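# Transfer lamp-indicated insulator counts from bins to gray tote

## Task

Begin by pressing the green START button. One window of the display behind the bins then shows a lit lamp with a number. Move exactly that number of insulators from the bin belonging to that window into the gray tote, then press the lit lamp. Another lamp will light; keep repeating this until none is lit. Windows on the side nearer the bins belong to the bins closest to the display, and the remaining windows belong to the bins farther from it. At the end the tote holds only the insulators asked for, nothing rests on or sticks up over its rim, the tote stands upright on the bench, and each bin is still upright in its original spot with its leftover insulators inside.

## Robot and tools

Robot: two arms, left_arm (base near y = +0.444 m) and right_arm (base near y = -0.437 m), both at x about +0.018 m on the floor plane. left_arm has a five-finger left hand and right_arm a five-finger right hand; the left hand mirrors the right. A post stands behind the arms. Reference images for the hand are available through show_instructions.

Frames: the scene frame has its origin at table-top height midway between the arms, +z up, +x out over the table, +y toward left_arm. Reported hand positions (metres), orientations (quat wxyz) and velocities use this frame. Commanded offsets, however, are measured along each arm's current Hand target axes. The hand point sits 0.05 m in front of the palm, 0.15 m out from the wrist flange; its +z runs along the straight fingers, +y points out of the palm, +x runs across the palm away from the thumb on the right hand (toward the thumb on the left). Straight fingertips extend 0.06-0.07 m past the point and lie 0.06 m behind it along -y. A wrist bracket on the little-finger side can strike objects, and with the fingers level the wrist can hang up to 0.11 m (palm down) or 0.23 m (palm up) below the point.

Row layout (used by execute_actions and move): exactly 28 numbers, each between -1 and 1. Numbers 1-6: left_arm dx, dy, dz, rx, ry, rz. Numbers 7-14: left hand little, ring, middle, index, thumb_bend, thumb_turn, force_limit, speed. Numbers 15-20: right_arm dx..rz. Numbers 21-28: right hand in the same eight-slot order. Pose numbers are offsets, not poses: they count from the Hand target at the start of the action or move, with 1.0 equal to 0.6 m of translation or 180 degrees; rx, ry, rz form a single rotation vector. All six zero means no new request for that arm. Finger values: -1 open/straight, +1 curled; thumb_turn -1 beside the palm, +1 opposite the fingers. force_limit maps -1..+1 to roughly 0..10 N at the fingertip (0..15 N for the two thumb motors). speed rises from near zero at -1 to full at +0.48 and stays full above; close at -0.94 or lower for a gentle grip. Hand numbers are absolute targets; to leave a hand unchanged, resend the last eight numbers you sent it (or, if none yet, its hand_measured six plus hand_force_limit and hand_speed). A thumb-in-front grip suits objects about 0.035-0.065 m thick.

execute_actions: actions is a list of actions; each action is up to 15 rows, one per 1/30 s step, every row offset from that action's starting Hand target (not from the previous row); a short table repeats its last row. cameras picks images; an empty actions list returns all cameras and shows the state.

move: target is one row or a list of up to 15 rows, all offsets from the same starting Hand targets. Paths are straight and shared in time, capped at 10 s; nothing avoids obstacles. speed is path top speed in m/s (0.002-3.6, default 0.25; turning twice that in rad/s), one value or one per target. blend is a corner-rounding distance in metres (0 = stop at each target). stop_force (3-120 N, both arms) ends an arm's path when its wrist sensor feels that much extra push opposing the motion; the arm backs off slightly and holds. With stop_force, every target must carry the same hand numbers, and blocking=false is not allowed. zero (default true) rezeroes the sensor before a stop_force move. blocking=false returns after about 0.5 s while the move continues. A move is refused if the wrist path would pass too near that arm's base axis; route around the base.

wait: seconds (0-3600) lets time pass without new commands. stop: brakes a running move. zoom_image: camera (cam_head_left, cam_head_right, cam_high, cam_left_wrist, cam_right_wrist) and region [x0, y0, x1, y1] in pixels, at most 504 by 504, from the latest images. zero_wrist_force: arm (left_arm or right_arm) zeroes that sensor. finished_scene ends the scene irreversibly.

Results: per arm, end_effector_position, quat, velocities (omitted when joints are within noise), Hand target (the next offsets count from this), joint positions and torques, wrist force/torque along the hand point's axes plus the peak since last shown, and per hand hand_measured, hand_stopped_by (moving, target, force, stalled, fault), hand_load_n (positive when pushed open; a lost grip shows as load near 0), hand_force_limit, hand_speed. A move adds a move: line such as done, off_target, moving, held or fault, and limits like paced or held. A hand point often rests short of its Hand target; send the missing distance as a fresh offset. Camera calibrations are listed for all five cameras; wrist cameras are fisheye.

Cautions: arms are stiff, so commanding even slightly past a firm contact can trigger a fault stop (joint torque over limits, or about 150 N on the arm), freezing that arm 10 s. Approach buttons slowly with stop_force and back off in the next call. Do not drop or fling insulators, release them only when still and low over the tote, avoid hitting bins, the tote or fixed things hard, and never let anything leave the table. Keep the arms from colliding; the clearance check is not guaranteed, and closing a hand on the other hand counts as an inter-arm press. Long holds or stretched poses heat motors; at 85 °C the arm brakes for 30-60 s. Loose objects may be nudged occasionally by outside pushes.

Each tool is called as a command line: name --argument value for each argument, lists and objects as JSON in quotes; but a table of rows of numbers goes row by row, as --pt "numbers of a row", without its own name.

Reference images:

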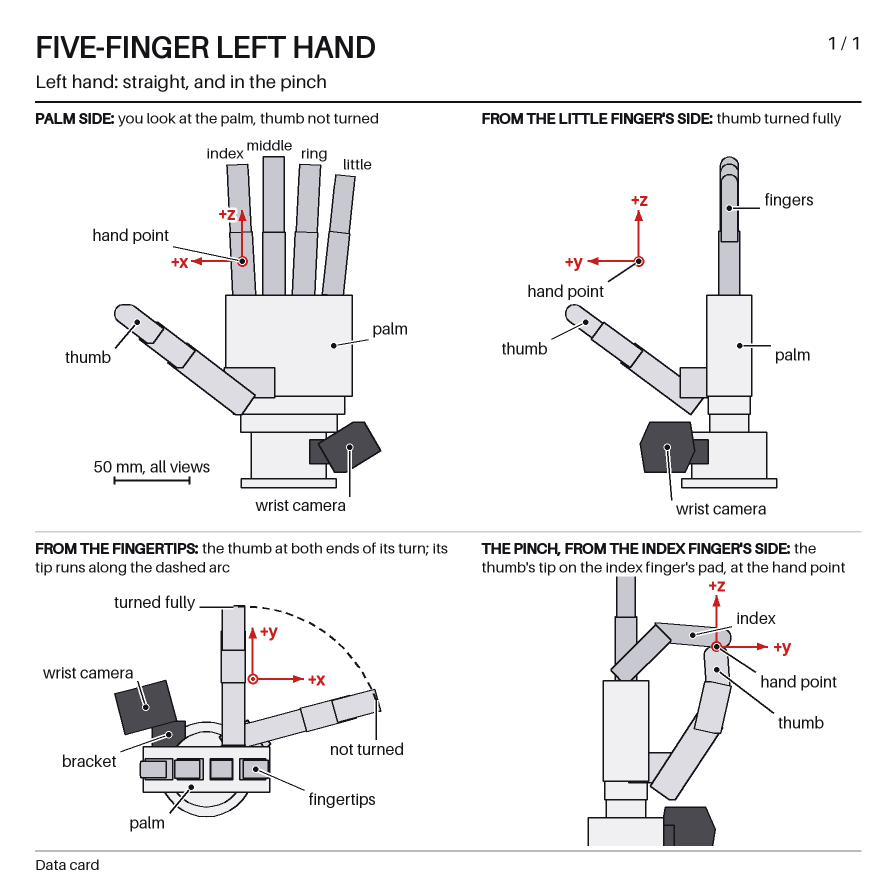

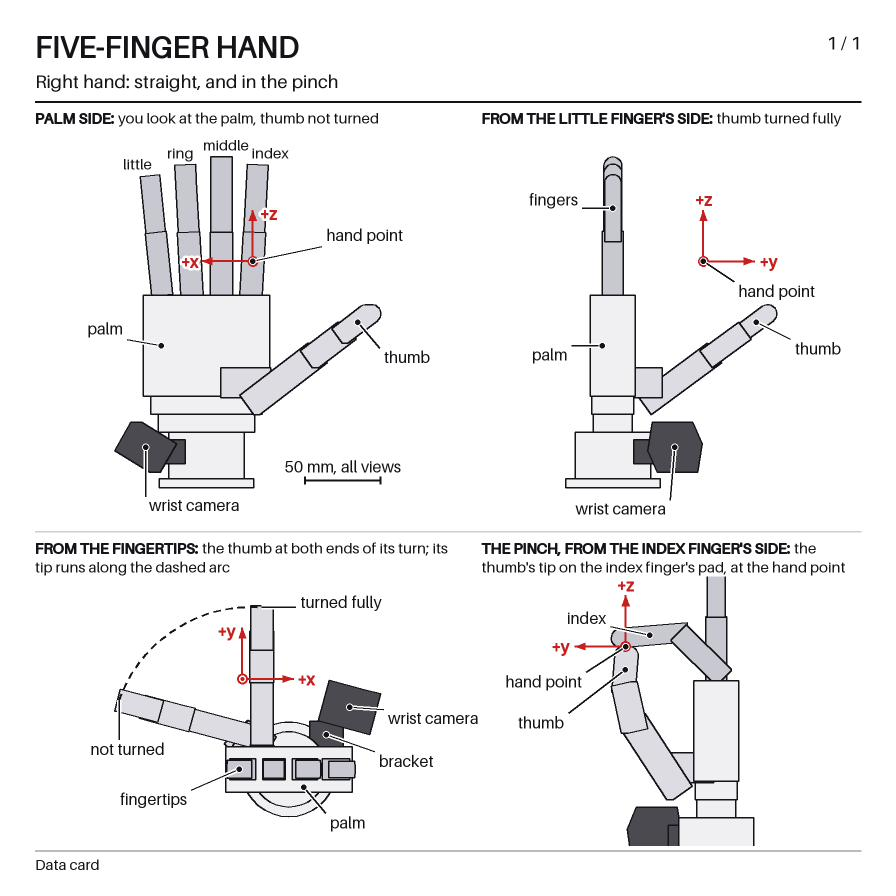

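## Session

execute_actions --actions '[]'

Scene clock: 0.00 s.
left_arm: end_effector_position=(+0.3224, +0.1357, +0.3966) hand_measured=(-1.000, -1.000, -1.000, -1.000, -1.000, -1.000) hand_load_n=(+0.0, +0.0, +0.0, +0.0, +0.0, +0.0) hand_stopped_by=(target, target, target, target, target, target) hand_force_limit=0.00 hand_speed=-0.80 end_effector_quat_wxyz=(+0.105, +0.859, -0.437, +0.246) | right_arm: end_effector_position=(-0.0884, -0.0894, +0.1642) hand_measured=(-1.000, -1.000, -1.000, -1.000, -1.000, -1.000) hand_load_n=(+0.0, +0.0, +0.0, +0.0, +0.0, -0.5) hand_stopped_by=(target, target, target, target, target, target) hand_force_limit=0.00 hand_speed=-0.80 end_effector_quat_wxyz=(+0.655, +0.561, -0.503, -0.058)
Joint positions: left_arm=[3.063 -1.495 -1.521 1.842 -1.19 2.363] | right_arm=[1.047 -0.68 1.845 1.835 1.276 -2.458]
Joint velocities: within noise
Joint torques (N m): no reading
Motor temperatures (°C): left_arm=[30 30 27 34 40 31] | right_arm=[30 28 28 31 36 37]
Wrist force (N): no reading
Wrist torque (N m): no reading
Wrist force, peak (N): no reading
Hand target: left_arm +0.3224, +0.1357, +0.3966; +0.105, +0.859, -0.437, +0.246 | right_arm -0.0884, -0.0894, +0.1642; +0.655, +0.561, -0.503, -0.058

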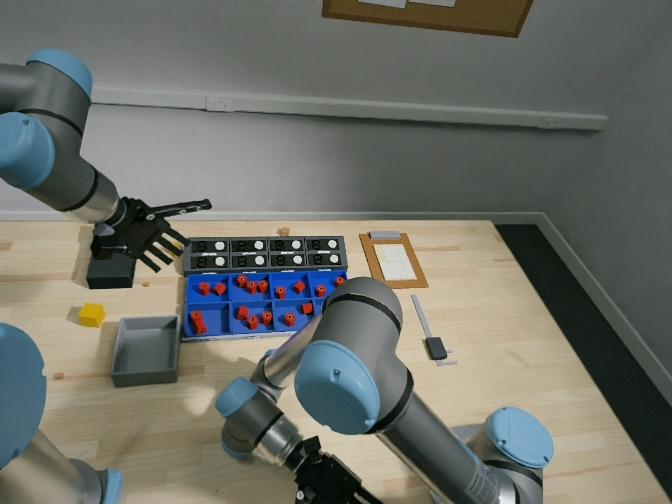

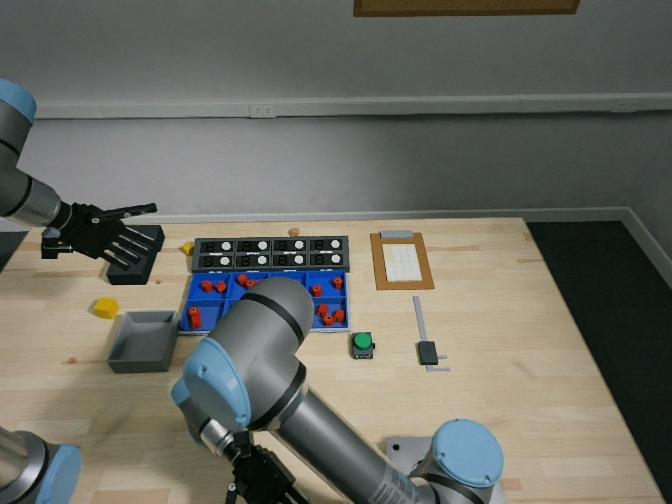

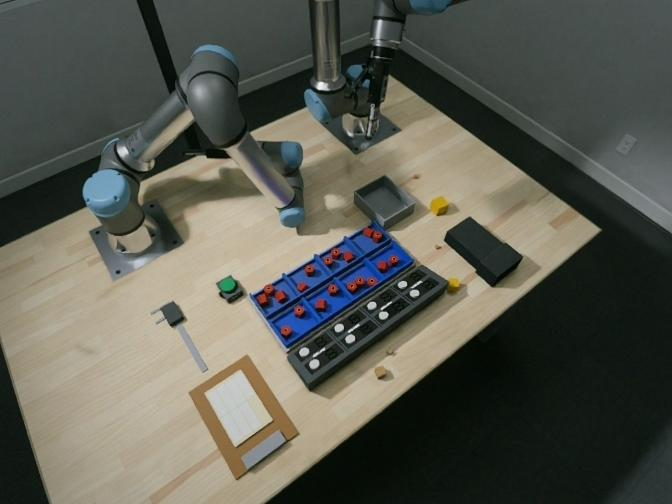

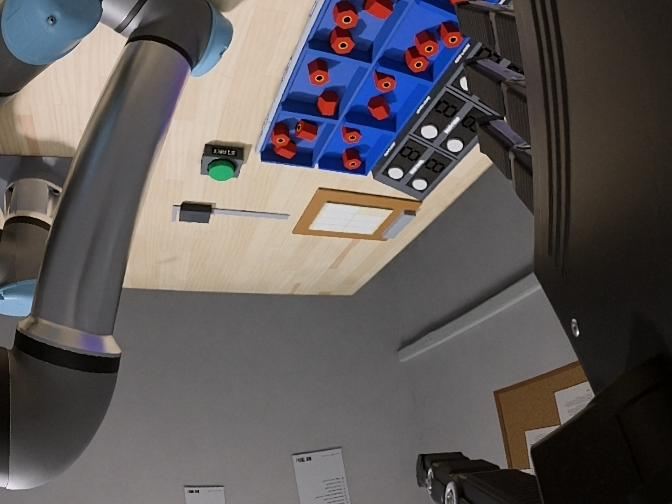

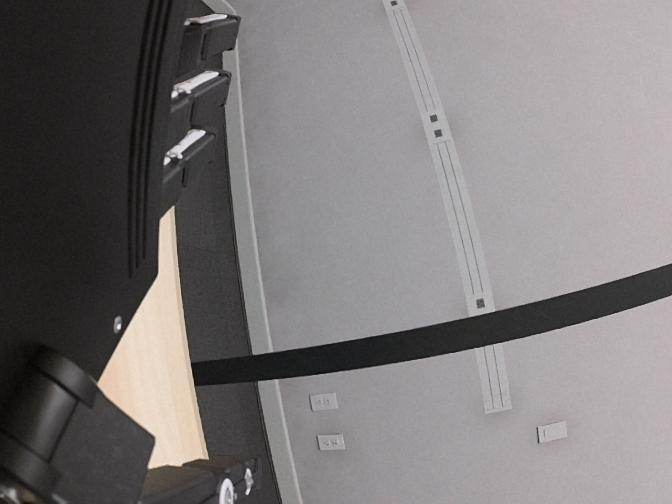

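zoom_image --camera "cam_high" --region '[200, 160, 460, 400]'

zoom_image --camera "cam_head_left" --region '[80, 210, 400, 400]'

zoom_image --camera "cam_head_right" --region '[80, 210, 460, 400]'

zoom_image --camera "cam_left_wrist" --region '[150, 0, 520, 300]'

Scaled by 1.938.

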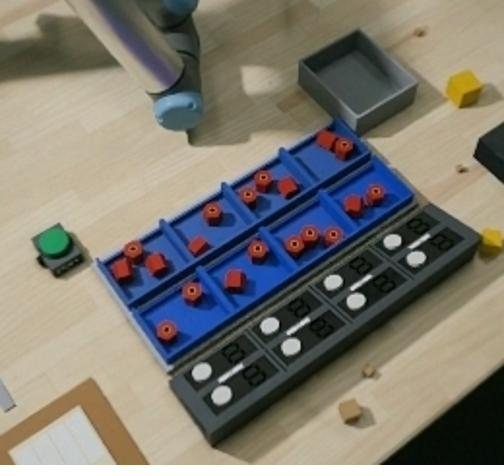

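Scaled by 1.575.

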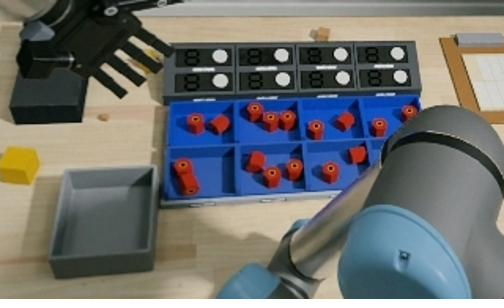

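Scaled by 1.326.

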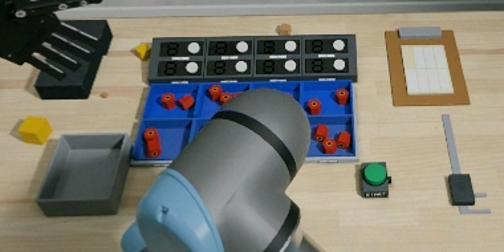

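Scaled by 1.362 from the camera's image (finer frame: 960x720).

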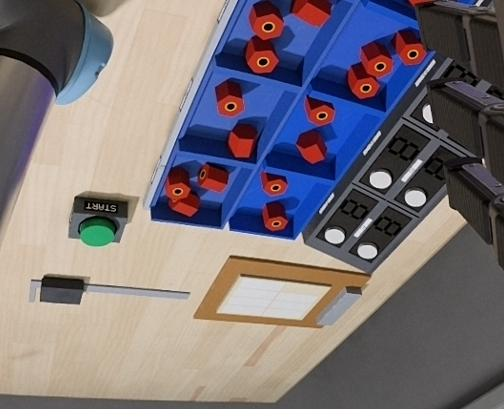

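move --target '[-0.398,-0.400,-0.228,0.171,-0.076,0.245,1,1,1,-1,-1,-1,0,0.4,0.695,-0.192,-0.365,0.579,-0.288,0.153,1,1,1,-1,-1,-1,0,0.4]' --speed 0.4 --cameras '["all"]'

Scene clock: 108.77 s.
left_arm: end_effector_position=(+0.3509, +0.4997, +0.3989) hand_measured=(+1.000, +1.000, +1.000, -1.000, -1.000, -1.000) hand_load_n=(+0.0, +0.0, +0.5, +0.0, +0.0, +0.0) hand_stopped_by=(target, target, target, target, target, target) hand_force_limit=0.00 hand_speed=0.40 end_effector_quat_wxyz=(-0.269, +0.654, -0.653, +0.271) | right_arm: end_effector_position=(+0.3296, -0.2503, +0.3497) hand_measured=(+1.000, +1.000, +1.000, -1.000, -1.000, -1.000) hand_load_n=(+0.0, +0.0, +0.0, +0.0, +0.0, +0.0) hand_stopped_by=(target, target, target, target, target, target) hand_force_limit=0.00 hand_speed=0.40 end_effector_quat_wxyz=(-0.270, +0.653, -0.654, +0.269)
Joint positions: left_arm=[4.208 -1.284 -1.624 1.78 -0.9 4.057] | right_arm=[0.116 -1.857 1.68 0.969 1.653 -3.057]
Joint torques (N m): left_arm=[6.02 8.06 26.63 -0.76 -0.47 1.67] | right_arm=[-7.78 -12.77 -23.15 -1.46 -1.31 -1.21]
Wrist force (N): left_arm=[-0.7 -0.9 0.1] | right_arm=[-1.3 -1.4 -2.0]
Wrist torque (N m): left_arm=[-0.05 0.00 -0.02] | right_arm=[0.34 0.07 -0.27]
Wrist force, peak (N): left_arm=[-1.5 -0.8 0.2] | right_arm=[-1.8 -0.7 -2.7]
Hand target: left_arm +0.3509, +0.4998, +0.3989; -0.270, +0.654, -0.653, +0.271 | right_arm +0.3296, -0.2503, +0.3497; -0.270, +0.653, -0.654, +0.269
Off the commanded pose: left_arm 0.000 m, 0 deg | right_arm 0.000 m, 0 deg.
move: done
cam_left_wrist: T_world_to_cam=[[0.70551, -0.26969, 0.65538, -0.3754], [-0.54117, -0.80211, 0.2525, 0.48481], [0.45759, -0.53281, -0.71185, 0.50161]] pos_world=[0.29768, 0.5549, 0.48069]
cam_right_wrist: T_world_to_cam=[[-0.67383, -0.25444, -0.6937, 0.40396], [-0.52507, 0.82544, 0.20727, 0.30756], [0.51987, 0.5039, -0.6898, 0.31487]] pos_world=[0.27, -0.30975, 0.43367]

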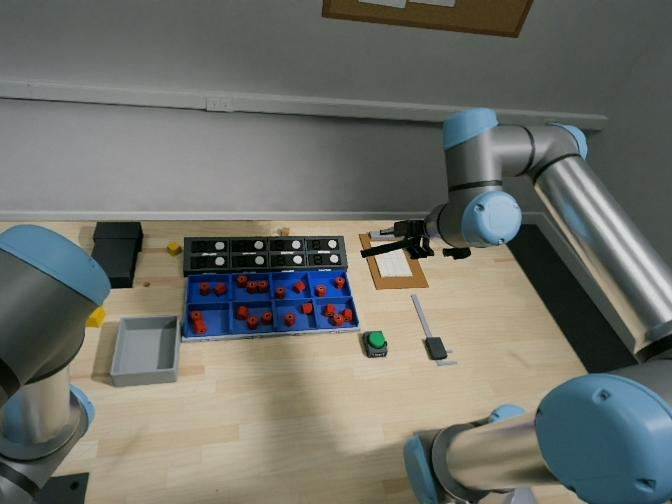

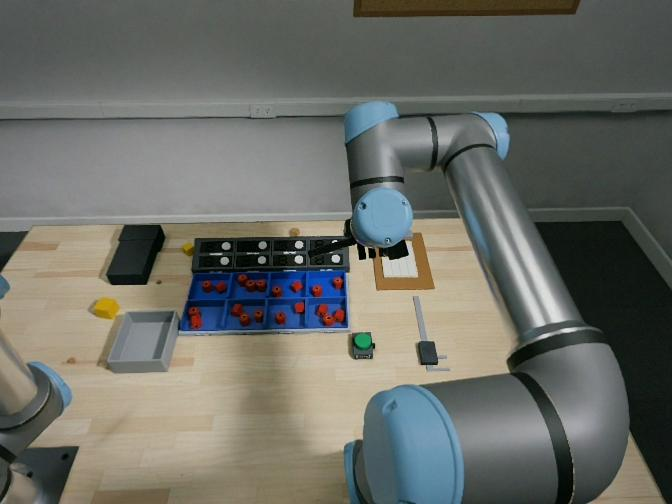

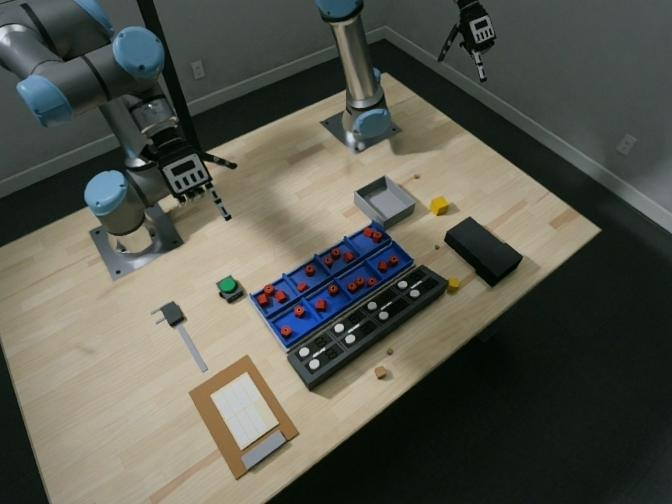

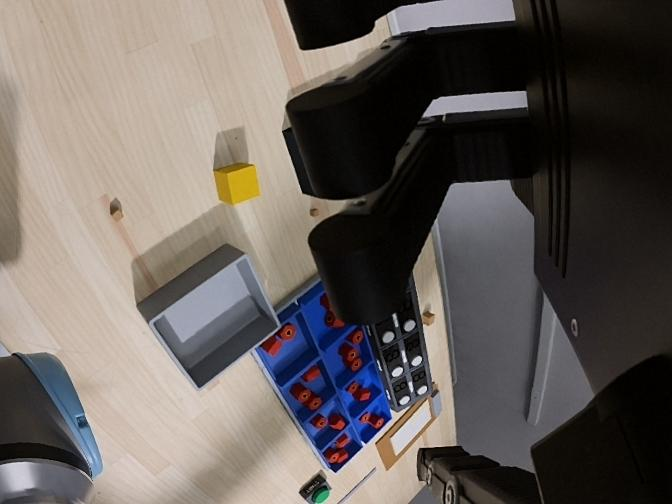

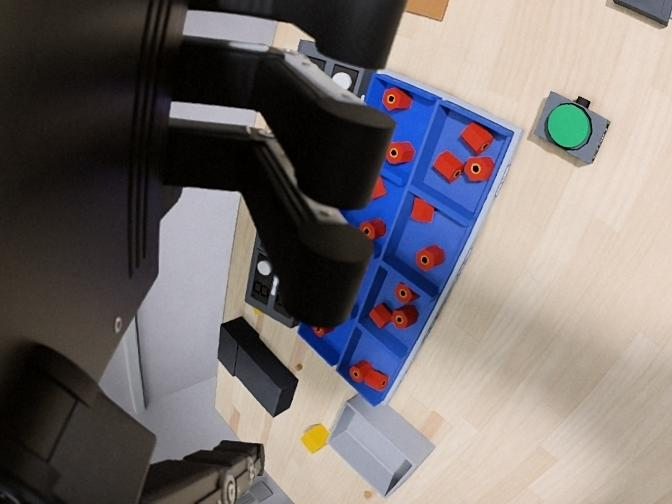

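zoom_image --camera "cam_head_left" --region '[170, 225, 360, 350]'

zoom_image --camera "cam_head_right" --region '[90, 225, 380, 385]'

zoom_image --camera "cam_right_wrist" --region '[230, 40, 630, 500]'

zoom_image --camera "cam_high" --region '[200, 160, 460, 400]'

Scaled by 2.653.

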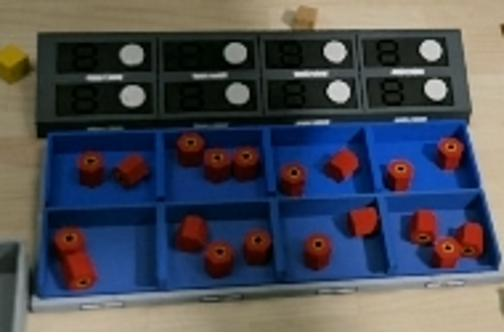

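Scaled by 1.738.

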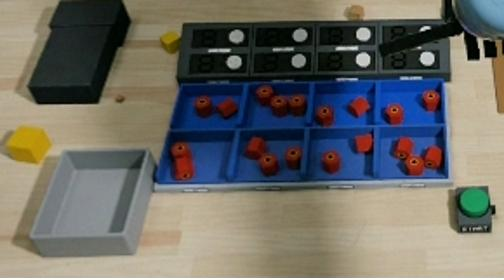

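Scaled by 1.096 from the camera's image (finer frame: 960x720).

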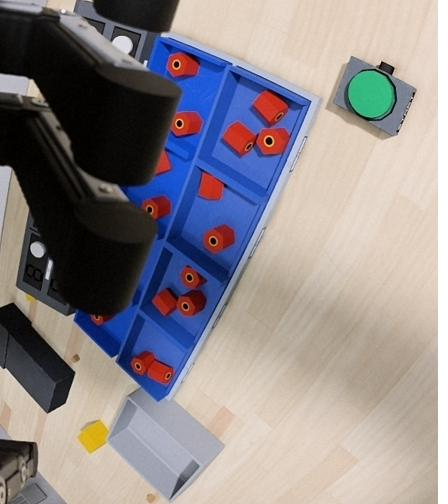

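Scaled by 1.938.

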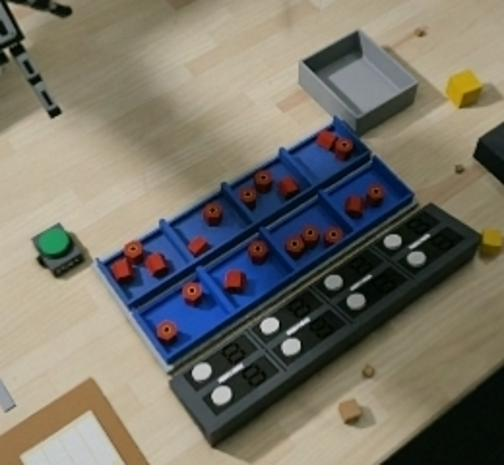

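move --target '[0,0,0,0,0,0,1,1,1,-1,-1,-1,0,0.4,0.0728,0.3868,0.2488,0,0,0,1,1,1,-1,-1,-1,0,0.4]' --speed 0.3 --cameras '["cam_high","cam_head_right","cam_right_wrist"]'

Scene clock: 122.17 s.
left_arm: end_effector_position=(+0.3509, +0.4998, +0.3989) hand_measured=(+1.000, +1.000, +1.000, -1.000, -1.000, -1.000) hand_load_n=(+0.0, +0.5, +0.0, +0.0, +0.0, +0.0) hand_stopped_by=(target, target, target, target, target, target) hand_force_limit=0.00 hand_speed=0.40 end_effector_quat_wxyz=(-0.270, +0.654, -0.653, +0.271) | right_arm: end_effector_position=(+0.2704, -0.2936, +0.0802) hand_measured=(+1.000, +1.000, +1.000, -1.000, -1.000, -1.000) hand_load_n=(+0.0, +0.0, +0.0, +0.0, +0.0, +0.0) hand_stopped_by=(target, target, target, target, target, target) hand_force_limit=0.00 hand_speed=0.40 end_effector_quat_wxyz=(-0.270, +0.653, -0.654, +0.269) end_effector_velocity=(+0.000, +0.000, -0.001) end_effector_angular_velocity=(+0.000, -0.001, +0.001)
Joint positions: left_arm=[4.208 -1.284 -1.624 1.78 -0.9 4.057] | right_arm=[-0.201 -2.021 2.486 0.333 1.43 -3.283]
Joint velocities: left_arm=[within noise] | right_arm=[0.001 0.001 0.003 -0.005 0 0]
Joint torques (N m): left_arm=[5.65 14.07 27.9 -0.54 2.54 0.96] | right_arm=[-2.55 -2.55 -12.87 -1.34 -0.1 0.4]
Wrist force (N): left_arm=[-0.5 -0.7 0.1] | right_arm=[-1.6 -1.4 -2.9]
Wrist torque (N m): left_arm=[-0.01 -0.03 -0.02] | right_arm=[0.44 0.13 -0.27]
Wrist force, peak (N): left_arm=[-0.9 -1.0 0.0] | right_arm=[-1.6 -3.3 -3.4]
Hand target: left_arm +0.3509, +0.4998, +0.3989; -0.270, +0.654, -0.653, +0.271 | right_arm +0.2704, -0.2936, +0.0802; -0.270, +0.653, -0.654, +0.269
Off the commanded pose: left_arm 0.000 m, 0 deg | right_arm 0.000 m, 0 deg.
move: done
cam_right_wrist: T_world_to_cam=[[-0.67376, -0.25446, -0.69376, 0.16602], [-0.52508, 0.82545, 0.20718, 0.36812], [0.51994, 0.50387, -0.68976, 0.18146]] pos_world=[0.2108, -0.35305, 0.16407]
Images, in order (width x height): cam_head_right 672x504, cam_high 672x504, cam_right_wrist 672x504.

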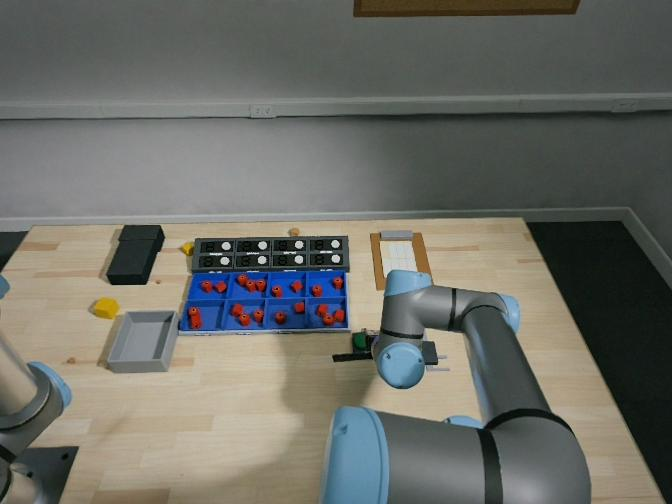

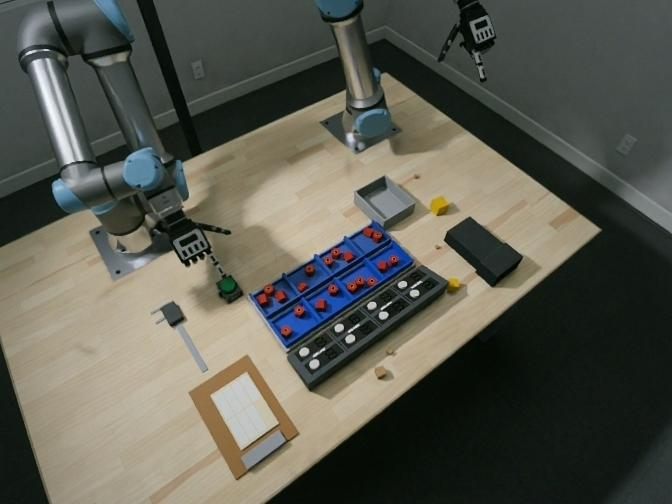

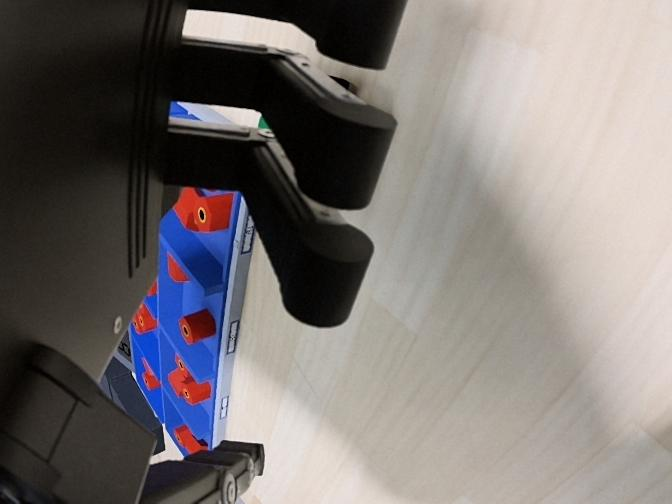

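zoom_image --camera "cam_high" --region '[150, 200, 290, 330]'

zoom_image --camera "cam_head_right" --region '[310, 290, 450, 400]'

Scaled by 3.600.

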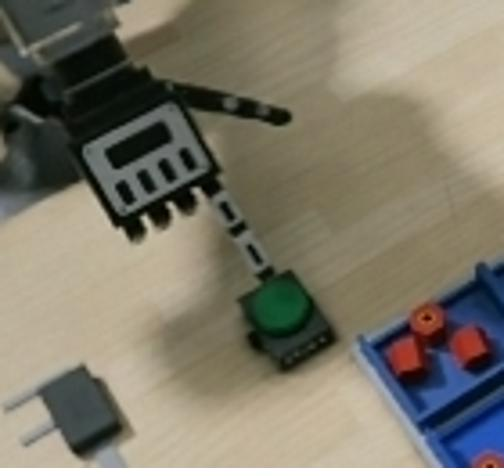

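Scaled by 3.600.

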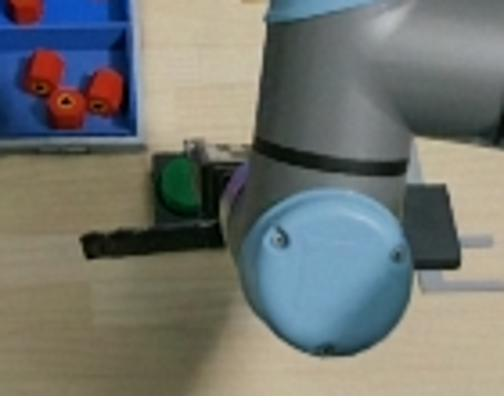

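move --target '[0,0,0,0,0,0,1,1,1,-1,-1,-1,0,0.4,-0.0017,0.046,0.0601,0,0,0,1,1,1,-1,-1,-1,0,0.4]' --speed 0.02 --stop_force 8 --cameras '["cam_high","cam_head_left"]'

Scene clock: 135.23 s.
left_arm: end_effector_position=(+0.3509, +0.4998, +0.3989) hand_measured=(+1.000, +1.000, +1.000, -1.000, -1.000, -1.000) hand_load_n=(+0.0, +0.0, +0.0, +0.0, +0.0, -0.5) hand_stopped_by=(target, target, target, target, target, target) hand_force_limit=0.00 hand_speed=0.40 end_effector_quat_wxyz=(-0.270, +0.654, -0.653, +0.271) | right_arm: end_effector_position=(+0.2755, -0.2927, +0.0408) hand_measured=(+1.000, +1.000, +1.000, -1.000, -1.000, -1.000) hand_load_n=(+0.0, +0.0, +0.0, +0.0, +0.0, +0.0) hand_stopped_by=(target, target, target, target, target, target) hand_force_limit=0.00 hand_speed=0.40 end_effector_quat_wxyz=(-0.270, +0.653, -0.654, +0.269)
Joint positions: left_arm=[4.208 -1.284 -1.624 1.78 -0.9 4.057] | right_arm=[-0.182 -1.913 2.549 0.16 1.443 -3.269]
Joint torques (N m): left_arm=[-4.37 12.75 25.58 -0.75 -0.02 -0.85] | right_arm=[-9.09 6.01 -15.32 -1.12 -1.27 -1.85]
Wrist force (N): left_arm=[-0.7 -0.8 0.1] | right_arm=[-1.9 -4.5 -9.3]
Wrist torque (N m): left_arm=[-0.03 0.00 -0.03] | right_arm=[0.97 0.26 -0.29]
Wrist force, peak (N): left_arm=[-0.6 -1.2 0.0] | right_arm=[-0.7 -12.2 -34.9]
Hand target: left_arm +0.3509, +0.4998, +0.3989; -0.270, +0.654, -0.653, +0.271 | right_arm +0.2755, -0.2927, +0.0408; -0.270, +0.653, -0.654, +0.269 (not the last commanded pose)
Off the commanded pose: left_arm 0.000 m, 0 deg | right_arm 0.006 m, 0 deg.
move: contact (right_arm)
Images, in order (width x height): cam_head_left 672x504, cam_high 672x504.

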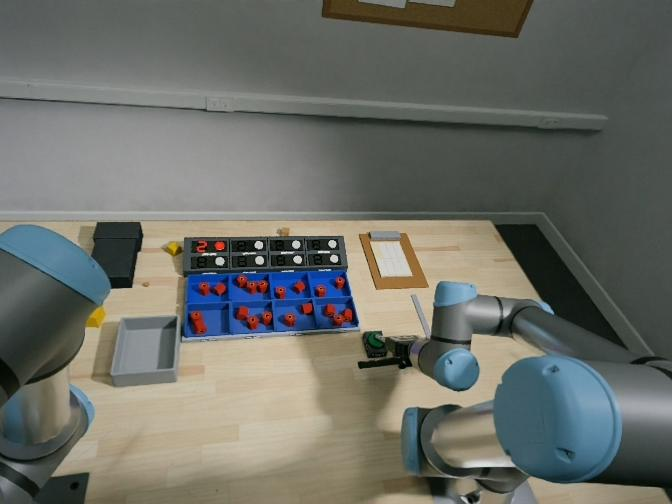

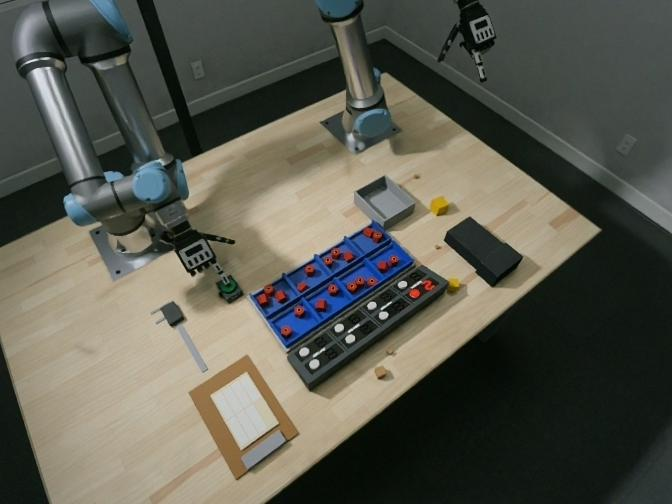

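move --target '[0.583,0.130,0.295,0,0,0,-1,-1,-1,-1,-1,1,0,0.4,0.05,-0.259,-0.259,0,0,0,1,1,1,-1,-1,-1,0,0.4]' --speed 0.35 --cameras '["all"]'

Scene clock: 154.40 s.
left_arm: end_effector_position=(+0.4210, +0.1496, +0.2195) hand_measured=(-1.000, -1.000, -1.000, -1.000, -1.000, +1.000) hand_load_n=(+0.0, +0.0, +0.0, +0.0, +0.0, +0.0) hand_stopped_by=(target, target, target, target, target, target) hand_force_limit=0.00 hand_speed=0.40 end_effector_quat_wxyz=(-0.270, +0.654, -0.653, +0.271) | right_arm: end_effector_position=(+0.2761, -0.3230, +0.2605) hand_measured=(+1.000, +1.000, +1.000, -1.000, -1.000, -1.000) hand_load_n=(+0.0, +0.5, +0.0, +0.0, +0.0, +0.0) hand_stopped_by=(target, target, target, target, target, target) hand_force_limit=0.00 hand_speed=0.40 end_effector_quat_wxyz=(-0.270, +0.653, -0.654, +0.269)
Joint positions: left_arm=[2.721 -1.668 -1.677 2.516 -1.857 2.839] | right_arm=[-0.519 -2.193 2.098 0.953 1.214 -3.524]
Joint torques (N m): left_arm=[-6.17 10.94 19.42 0.32 -1.68 -1.38] | right_arm=[8.84 12.03 -26.33 1.11 1 1.47]
Wrist force (N): left_arm=[-0.5 -1.0 0.5] | right_arm=[-1.9 -1.2 -1.3]
Wrist torque (N m): left_arm=[-0.09 0.02 -0.10] | right_arm=[0.35 0.15 -0.19]
Wrist force, peak (N): left_arm=[-2.7 -1.6 -0.9] | right_arm=[-2.0 -4.8 -9.6]
Hand target: left_arm +0.4210, +0.1495, +0.2194; -0.270, +0.654, -0.653, +0.271 | right_arm +0.2761, -0.3230, +0.2605; -0.270, +0.653, -0.654, +0.269
Off the commanded pose: left_arm 0.000 m, 0 deg | right_arm 0.000 m, 0 deg.
move: done
cam_left_wrist: T_world_to_cam=[[0.70537, -0.27001, 0.65539, -0.40161], [-0.54136, -0.80208, 0.2522, 0.28722], [0.45758, -0.53269, -0.71194, 0.15537]] pos_world=[0.36768, 0.2047, 0.30139]
cam_right_wrist: T_world_to_cam=[[-0.67351, -0.25449, -0.69399, 0.28741], [-0.52519, 0.82543, 0.207, 0.35805], [0.52016, 0.50389, -0.68959, 0.31763]] pos_world=[0.2164, -0.38245, 0.34437]

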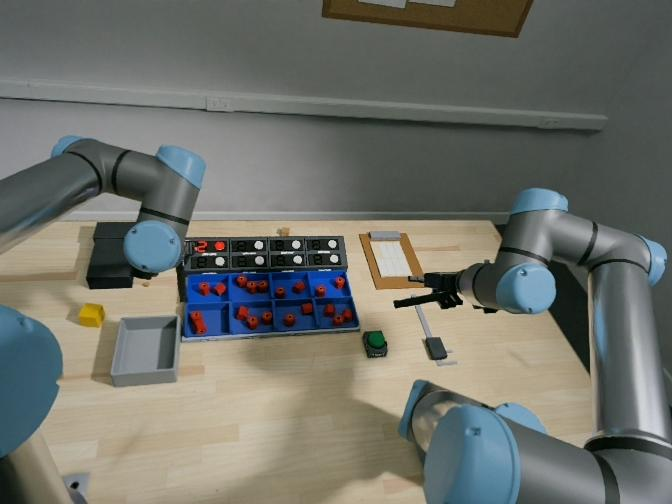

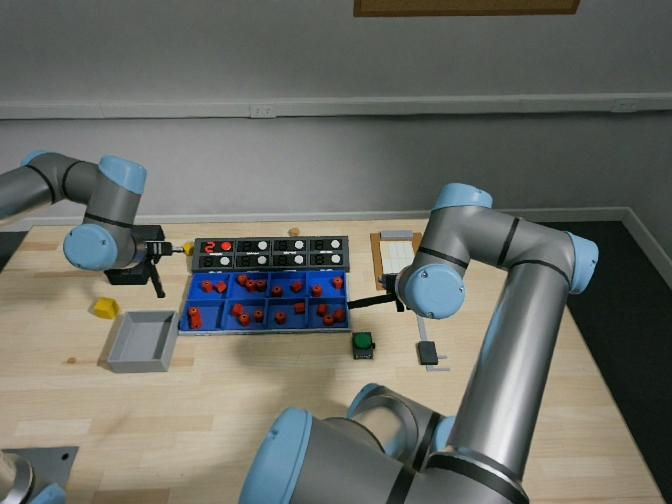

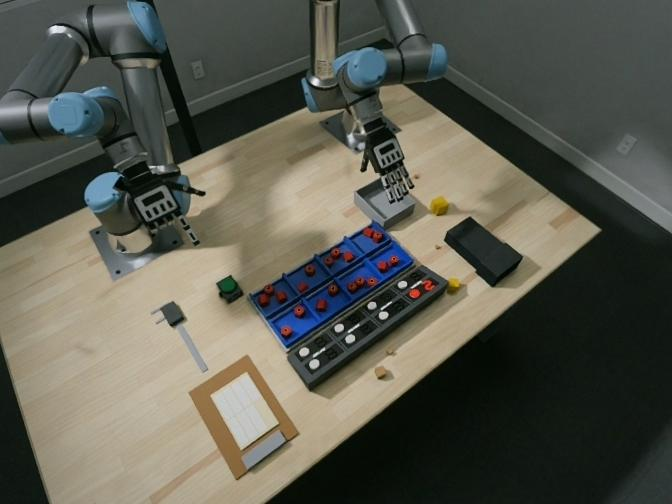

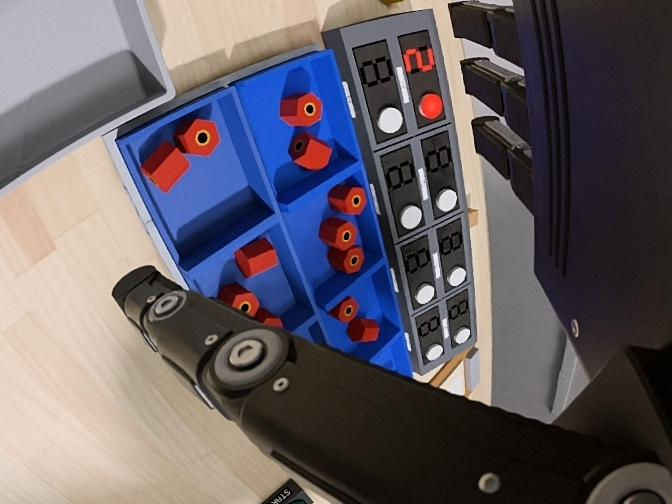

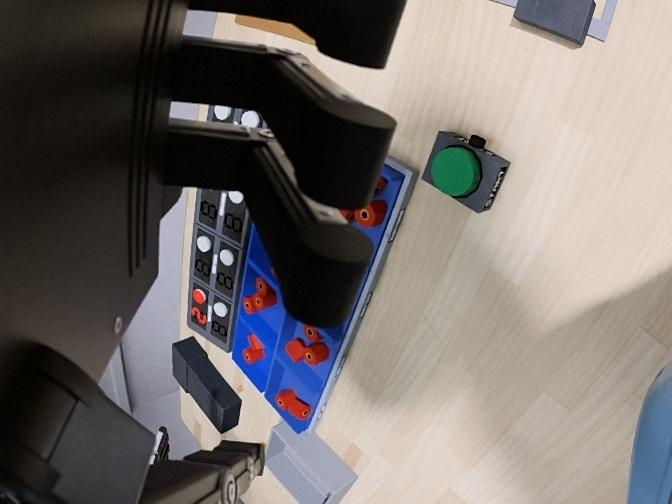

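zoom_image --camera "cam_left_wrist" --region '[80, 0, 480, 400]'

zoom_image --camera "cam_left_wrist" --region '[100, 60, 280, 240]'

Scaled by 1.260 from the camera's image (finer frame: 960x720).

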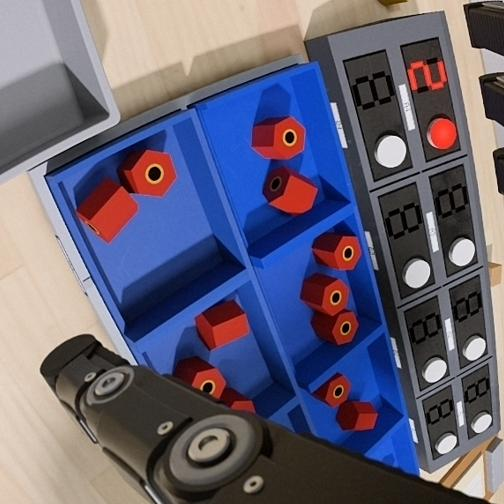

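Scaled by 2.800 from the camera's image (finer frame: 960x720).

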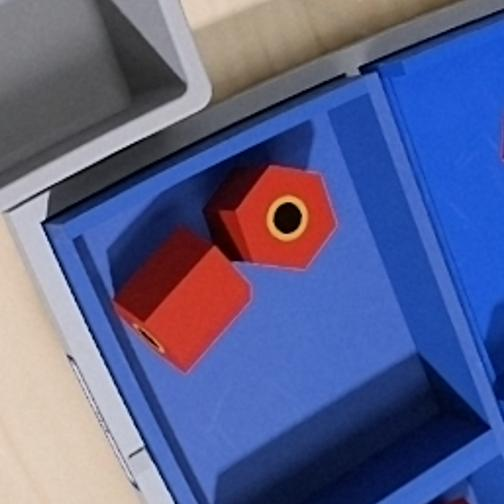

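move --target '[0.045,0.090,0.1443,0,0.267,0.267,1,1,1,0.2,-0.75,0.79,0,0.4,0,0,0,0,0,0,1,1,1,-1,-1,-1,0,0.4]' --speed 0.3 --cameras '["cam_head_left","cam_left_wrist","cam_high"]'

zoom_image --camera "cam_left_wrist" --region '[150, 50, 550, 450]'

Scene clock: 221.67 s.
left_arm: end_effector_position=(+0.4441, +0.1224, +0.1201) hand_measured=(+1.000, +1.000, +1.000, +0.200, -0.750, +0.790) hand_load_n=(+0.0, +0.0, +0.0, +0.0, +0.0, +0.0) hand_stopped_by=(target, target, target, target, target, target) hand_force_limit=0.00 hand_speed=0.40 end_effector_quat_wxyz=(+0.073, -0.177, +0.906, -0.377) end_effector_velocity=(+0.000, +0.000, +0.000) end_effector_angular_velocity=(+0.002, -0.003, -0.004) | right_arm: end_effector_position=(+0.2761, -0.3230, +0.2605) hand_measured=(+1.000, +1.000, +1.000, -1.000, -1.000, -1.000) hand_load_n=(+0.0, +0.0, +0.0, +0.0, -0.5, +0.0) hand_stopped_by=(target, target, target, target, target, target) hand_force_limit=0.00 hand_speed=0.40 end_effector_quat_wxyz=(-0.270, +0.653, -0.654, +0.269)
Joint positions: left_arm=[3.009 -1.961 -1.636 2.482 -0.904 4.041] | right_arm=[-0.519 -2.193 2.098 0.953 1.214 -3.524]
Joint velocities: left_arm=[0 0 0 -0.001 0 0.005] | right_arm=[within noise]
Joint torques (N m): left_arm=[-8.31 25.65 9.41 -2.95 0.59 1.66] | right_arm=[8.23 12.54 -26.68 -0.43 0.91 1.19]
Wrist force (N): left_arm=[-1.1 -1.1 0.2] | right_arm=[-2.0 -1.7 -1.5]
Wrist torque (N m): left_arm=[-0.08 0.06 -0.05] | right_arm=[0.29 0.18 -0.23]
Wrist force, peak (N): left_arm=[-1.0 -1.0 0.8] | right_arm=[-2.2 -1.3 -1.8]
Hand target: left_arm +0.4440, +0.1223, +0.1201; +0.073, -0.177, +0.906, -0.377 | right_arm +0.2761, -0.3230, +0.2605; -0.270, +0.653, -0.654, +0.269
Off the commanded pose: left_arm 0.000 m, 0 deg | right_arm 0.000 m, 0 deg.
move: done
cam_left_wrist: T_world_to_cam=[[0.01326, -0.75374, 0.65704, 0.00622], [-0.94724, 0.201, 0.24968, 0.36088], [-0.32026, -0.62569, -0.7113, 0.41626]] pos_world=[0.47507, 0.19261, 0.2019]
Images, in order (width x height): cam_head_left 672x504, cam_high 672x504, cam_left_wrist 672x504.

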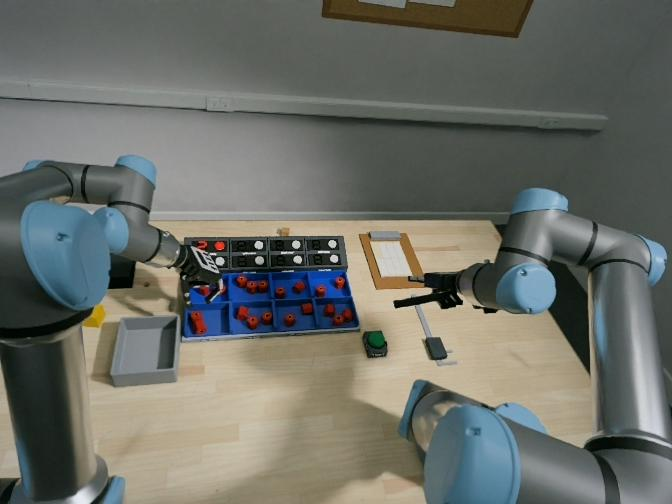

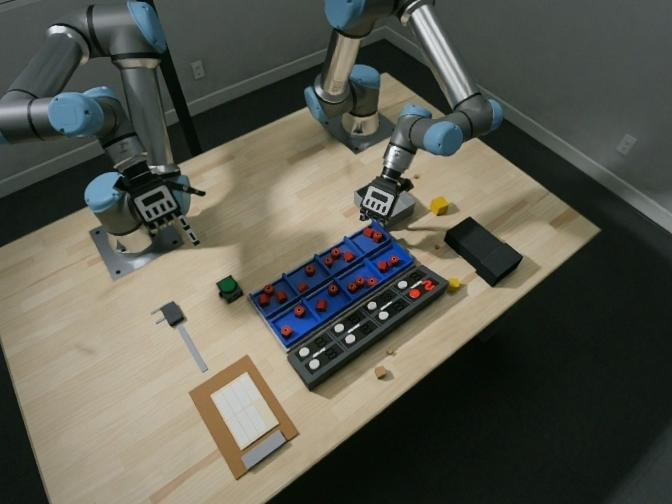

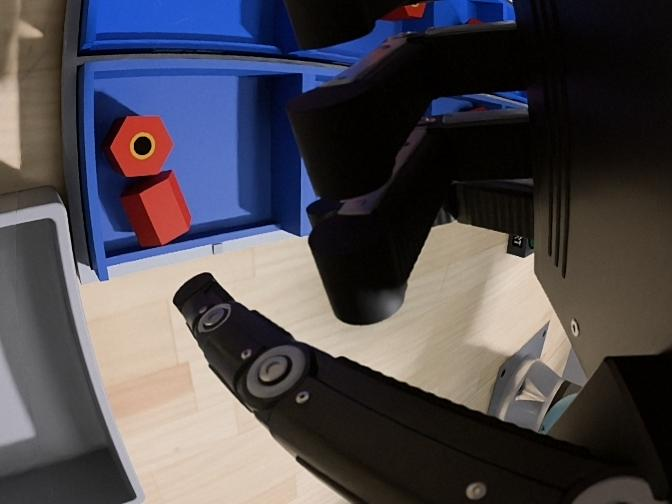

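Scaled by 1.260 from the camera's image (finer frame: 960x720).

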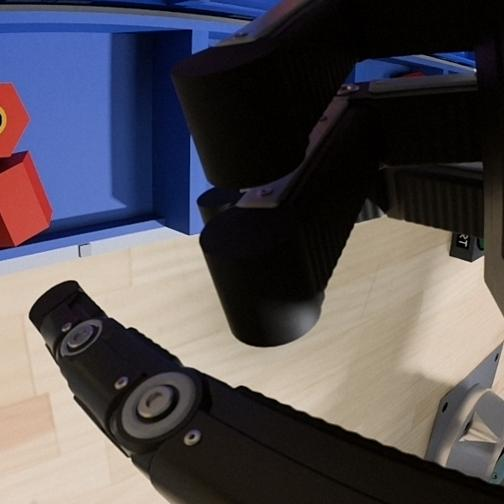

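zoom_image --camera "cam_left_wrist" --region '[60, 40, 320, 300]'

Scaled by 1.938 from the camera's image (finer frame: 960x720).

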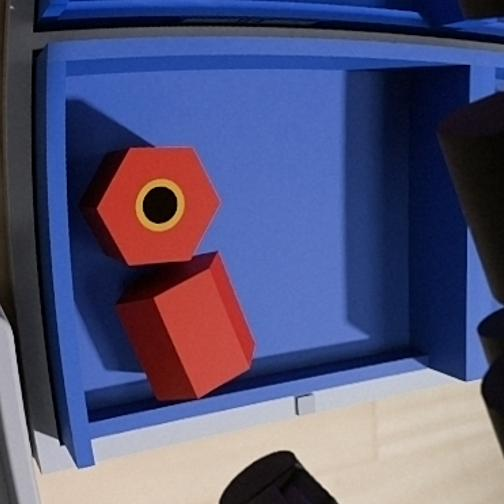

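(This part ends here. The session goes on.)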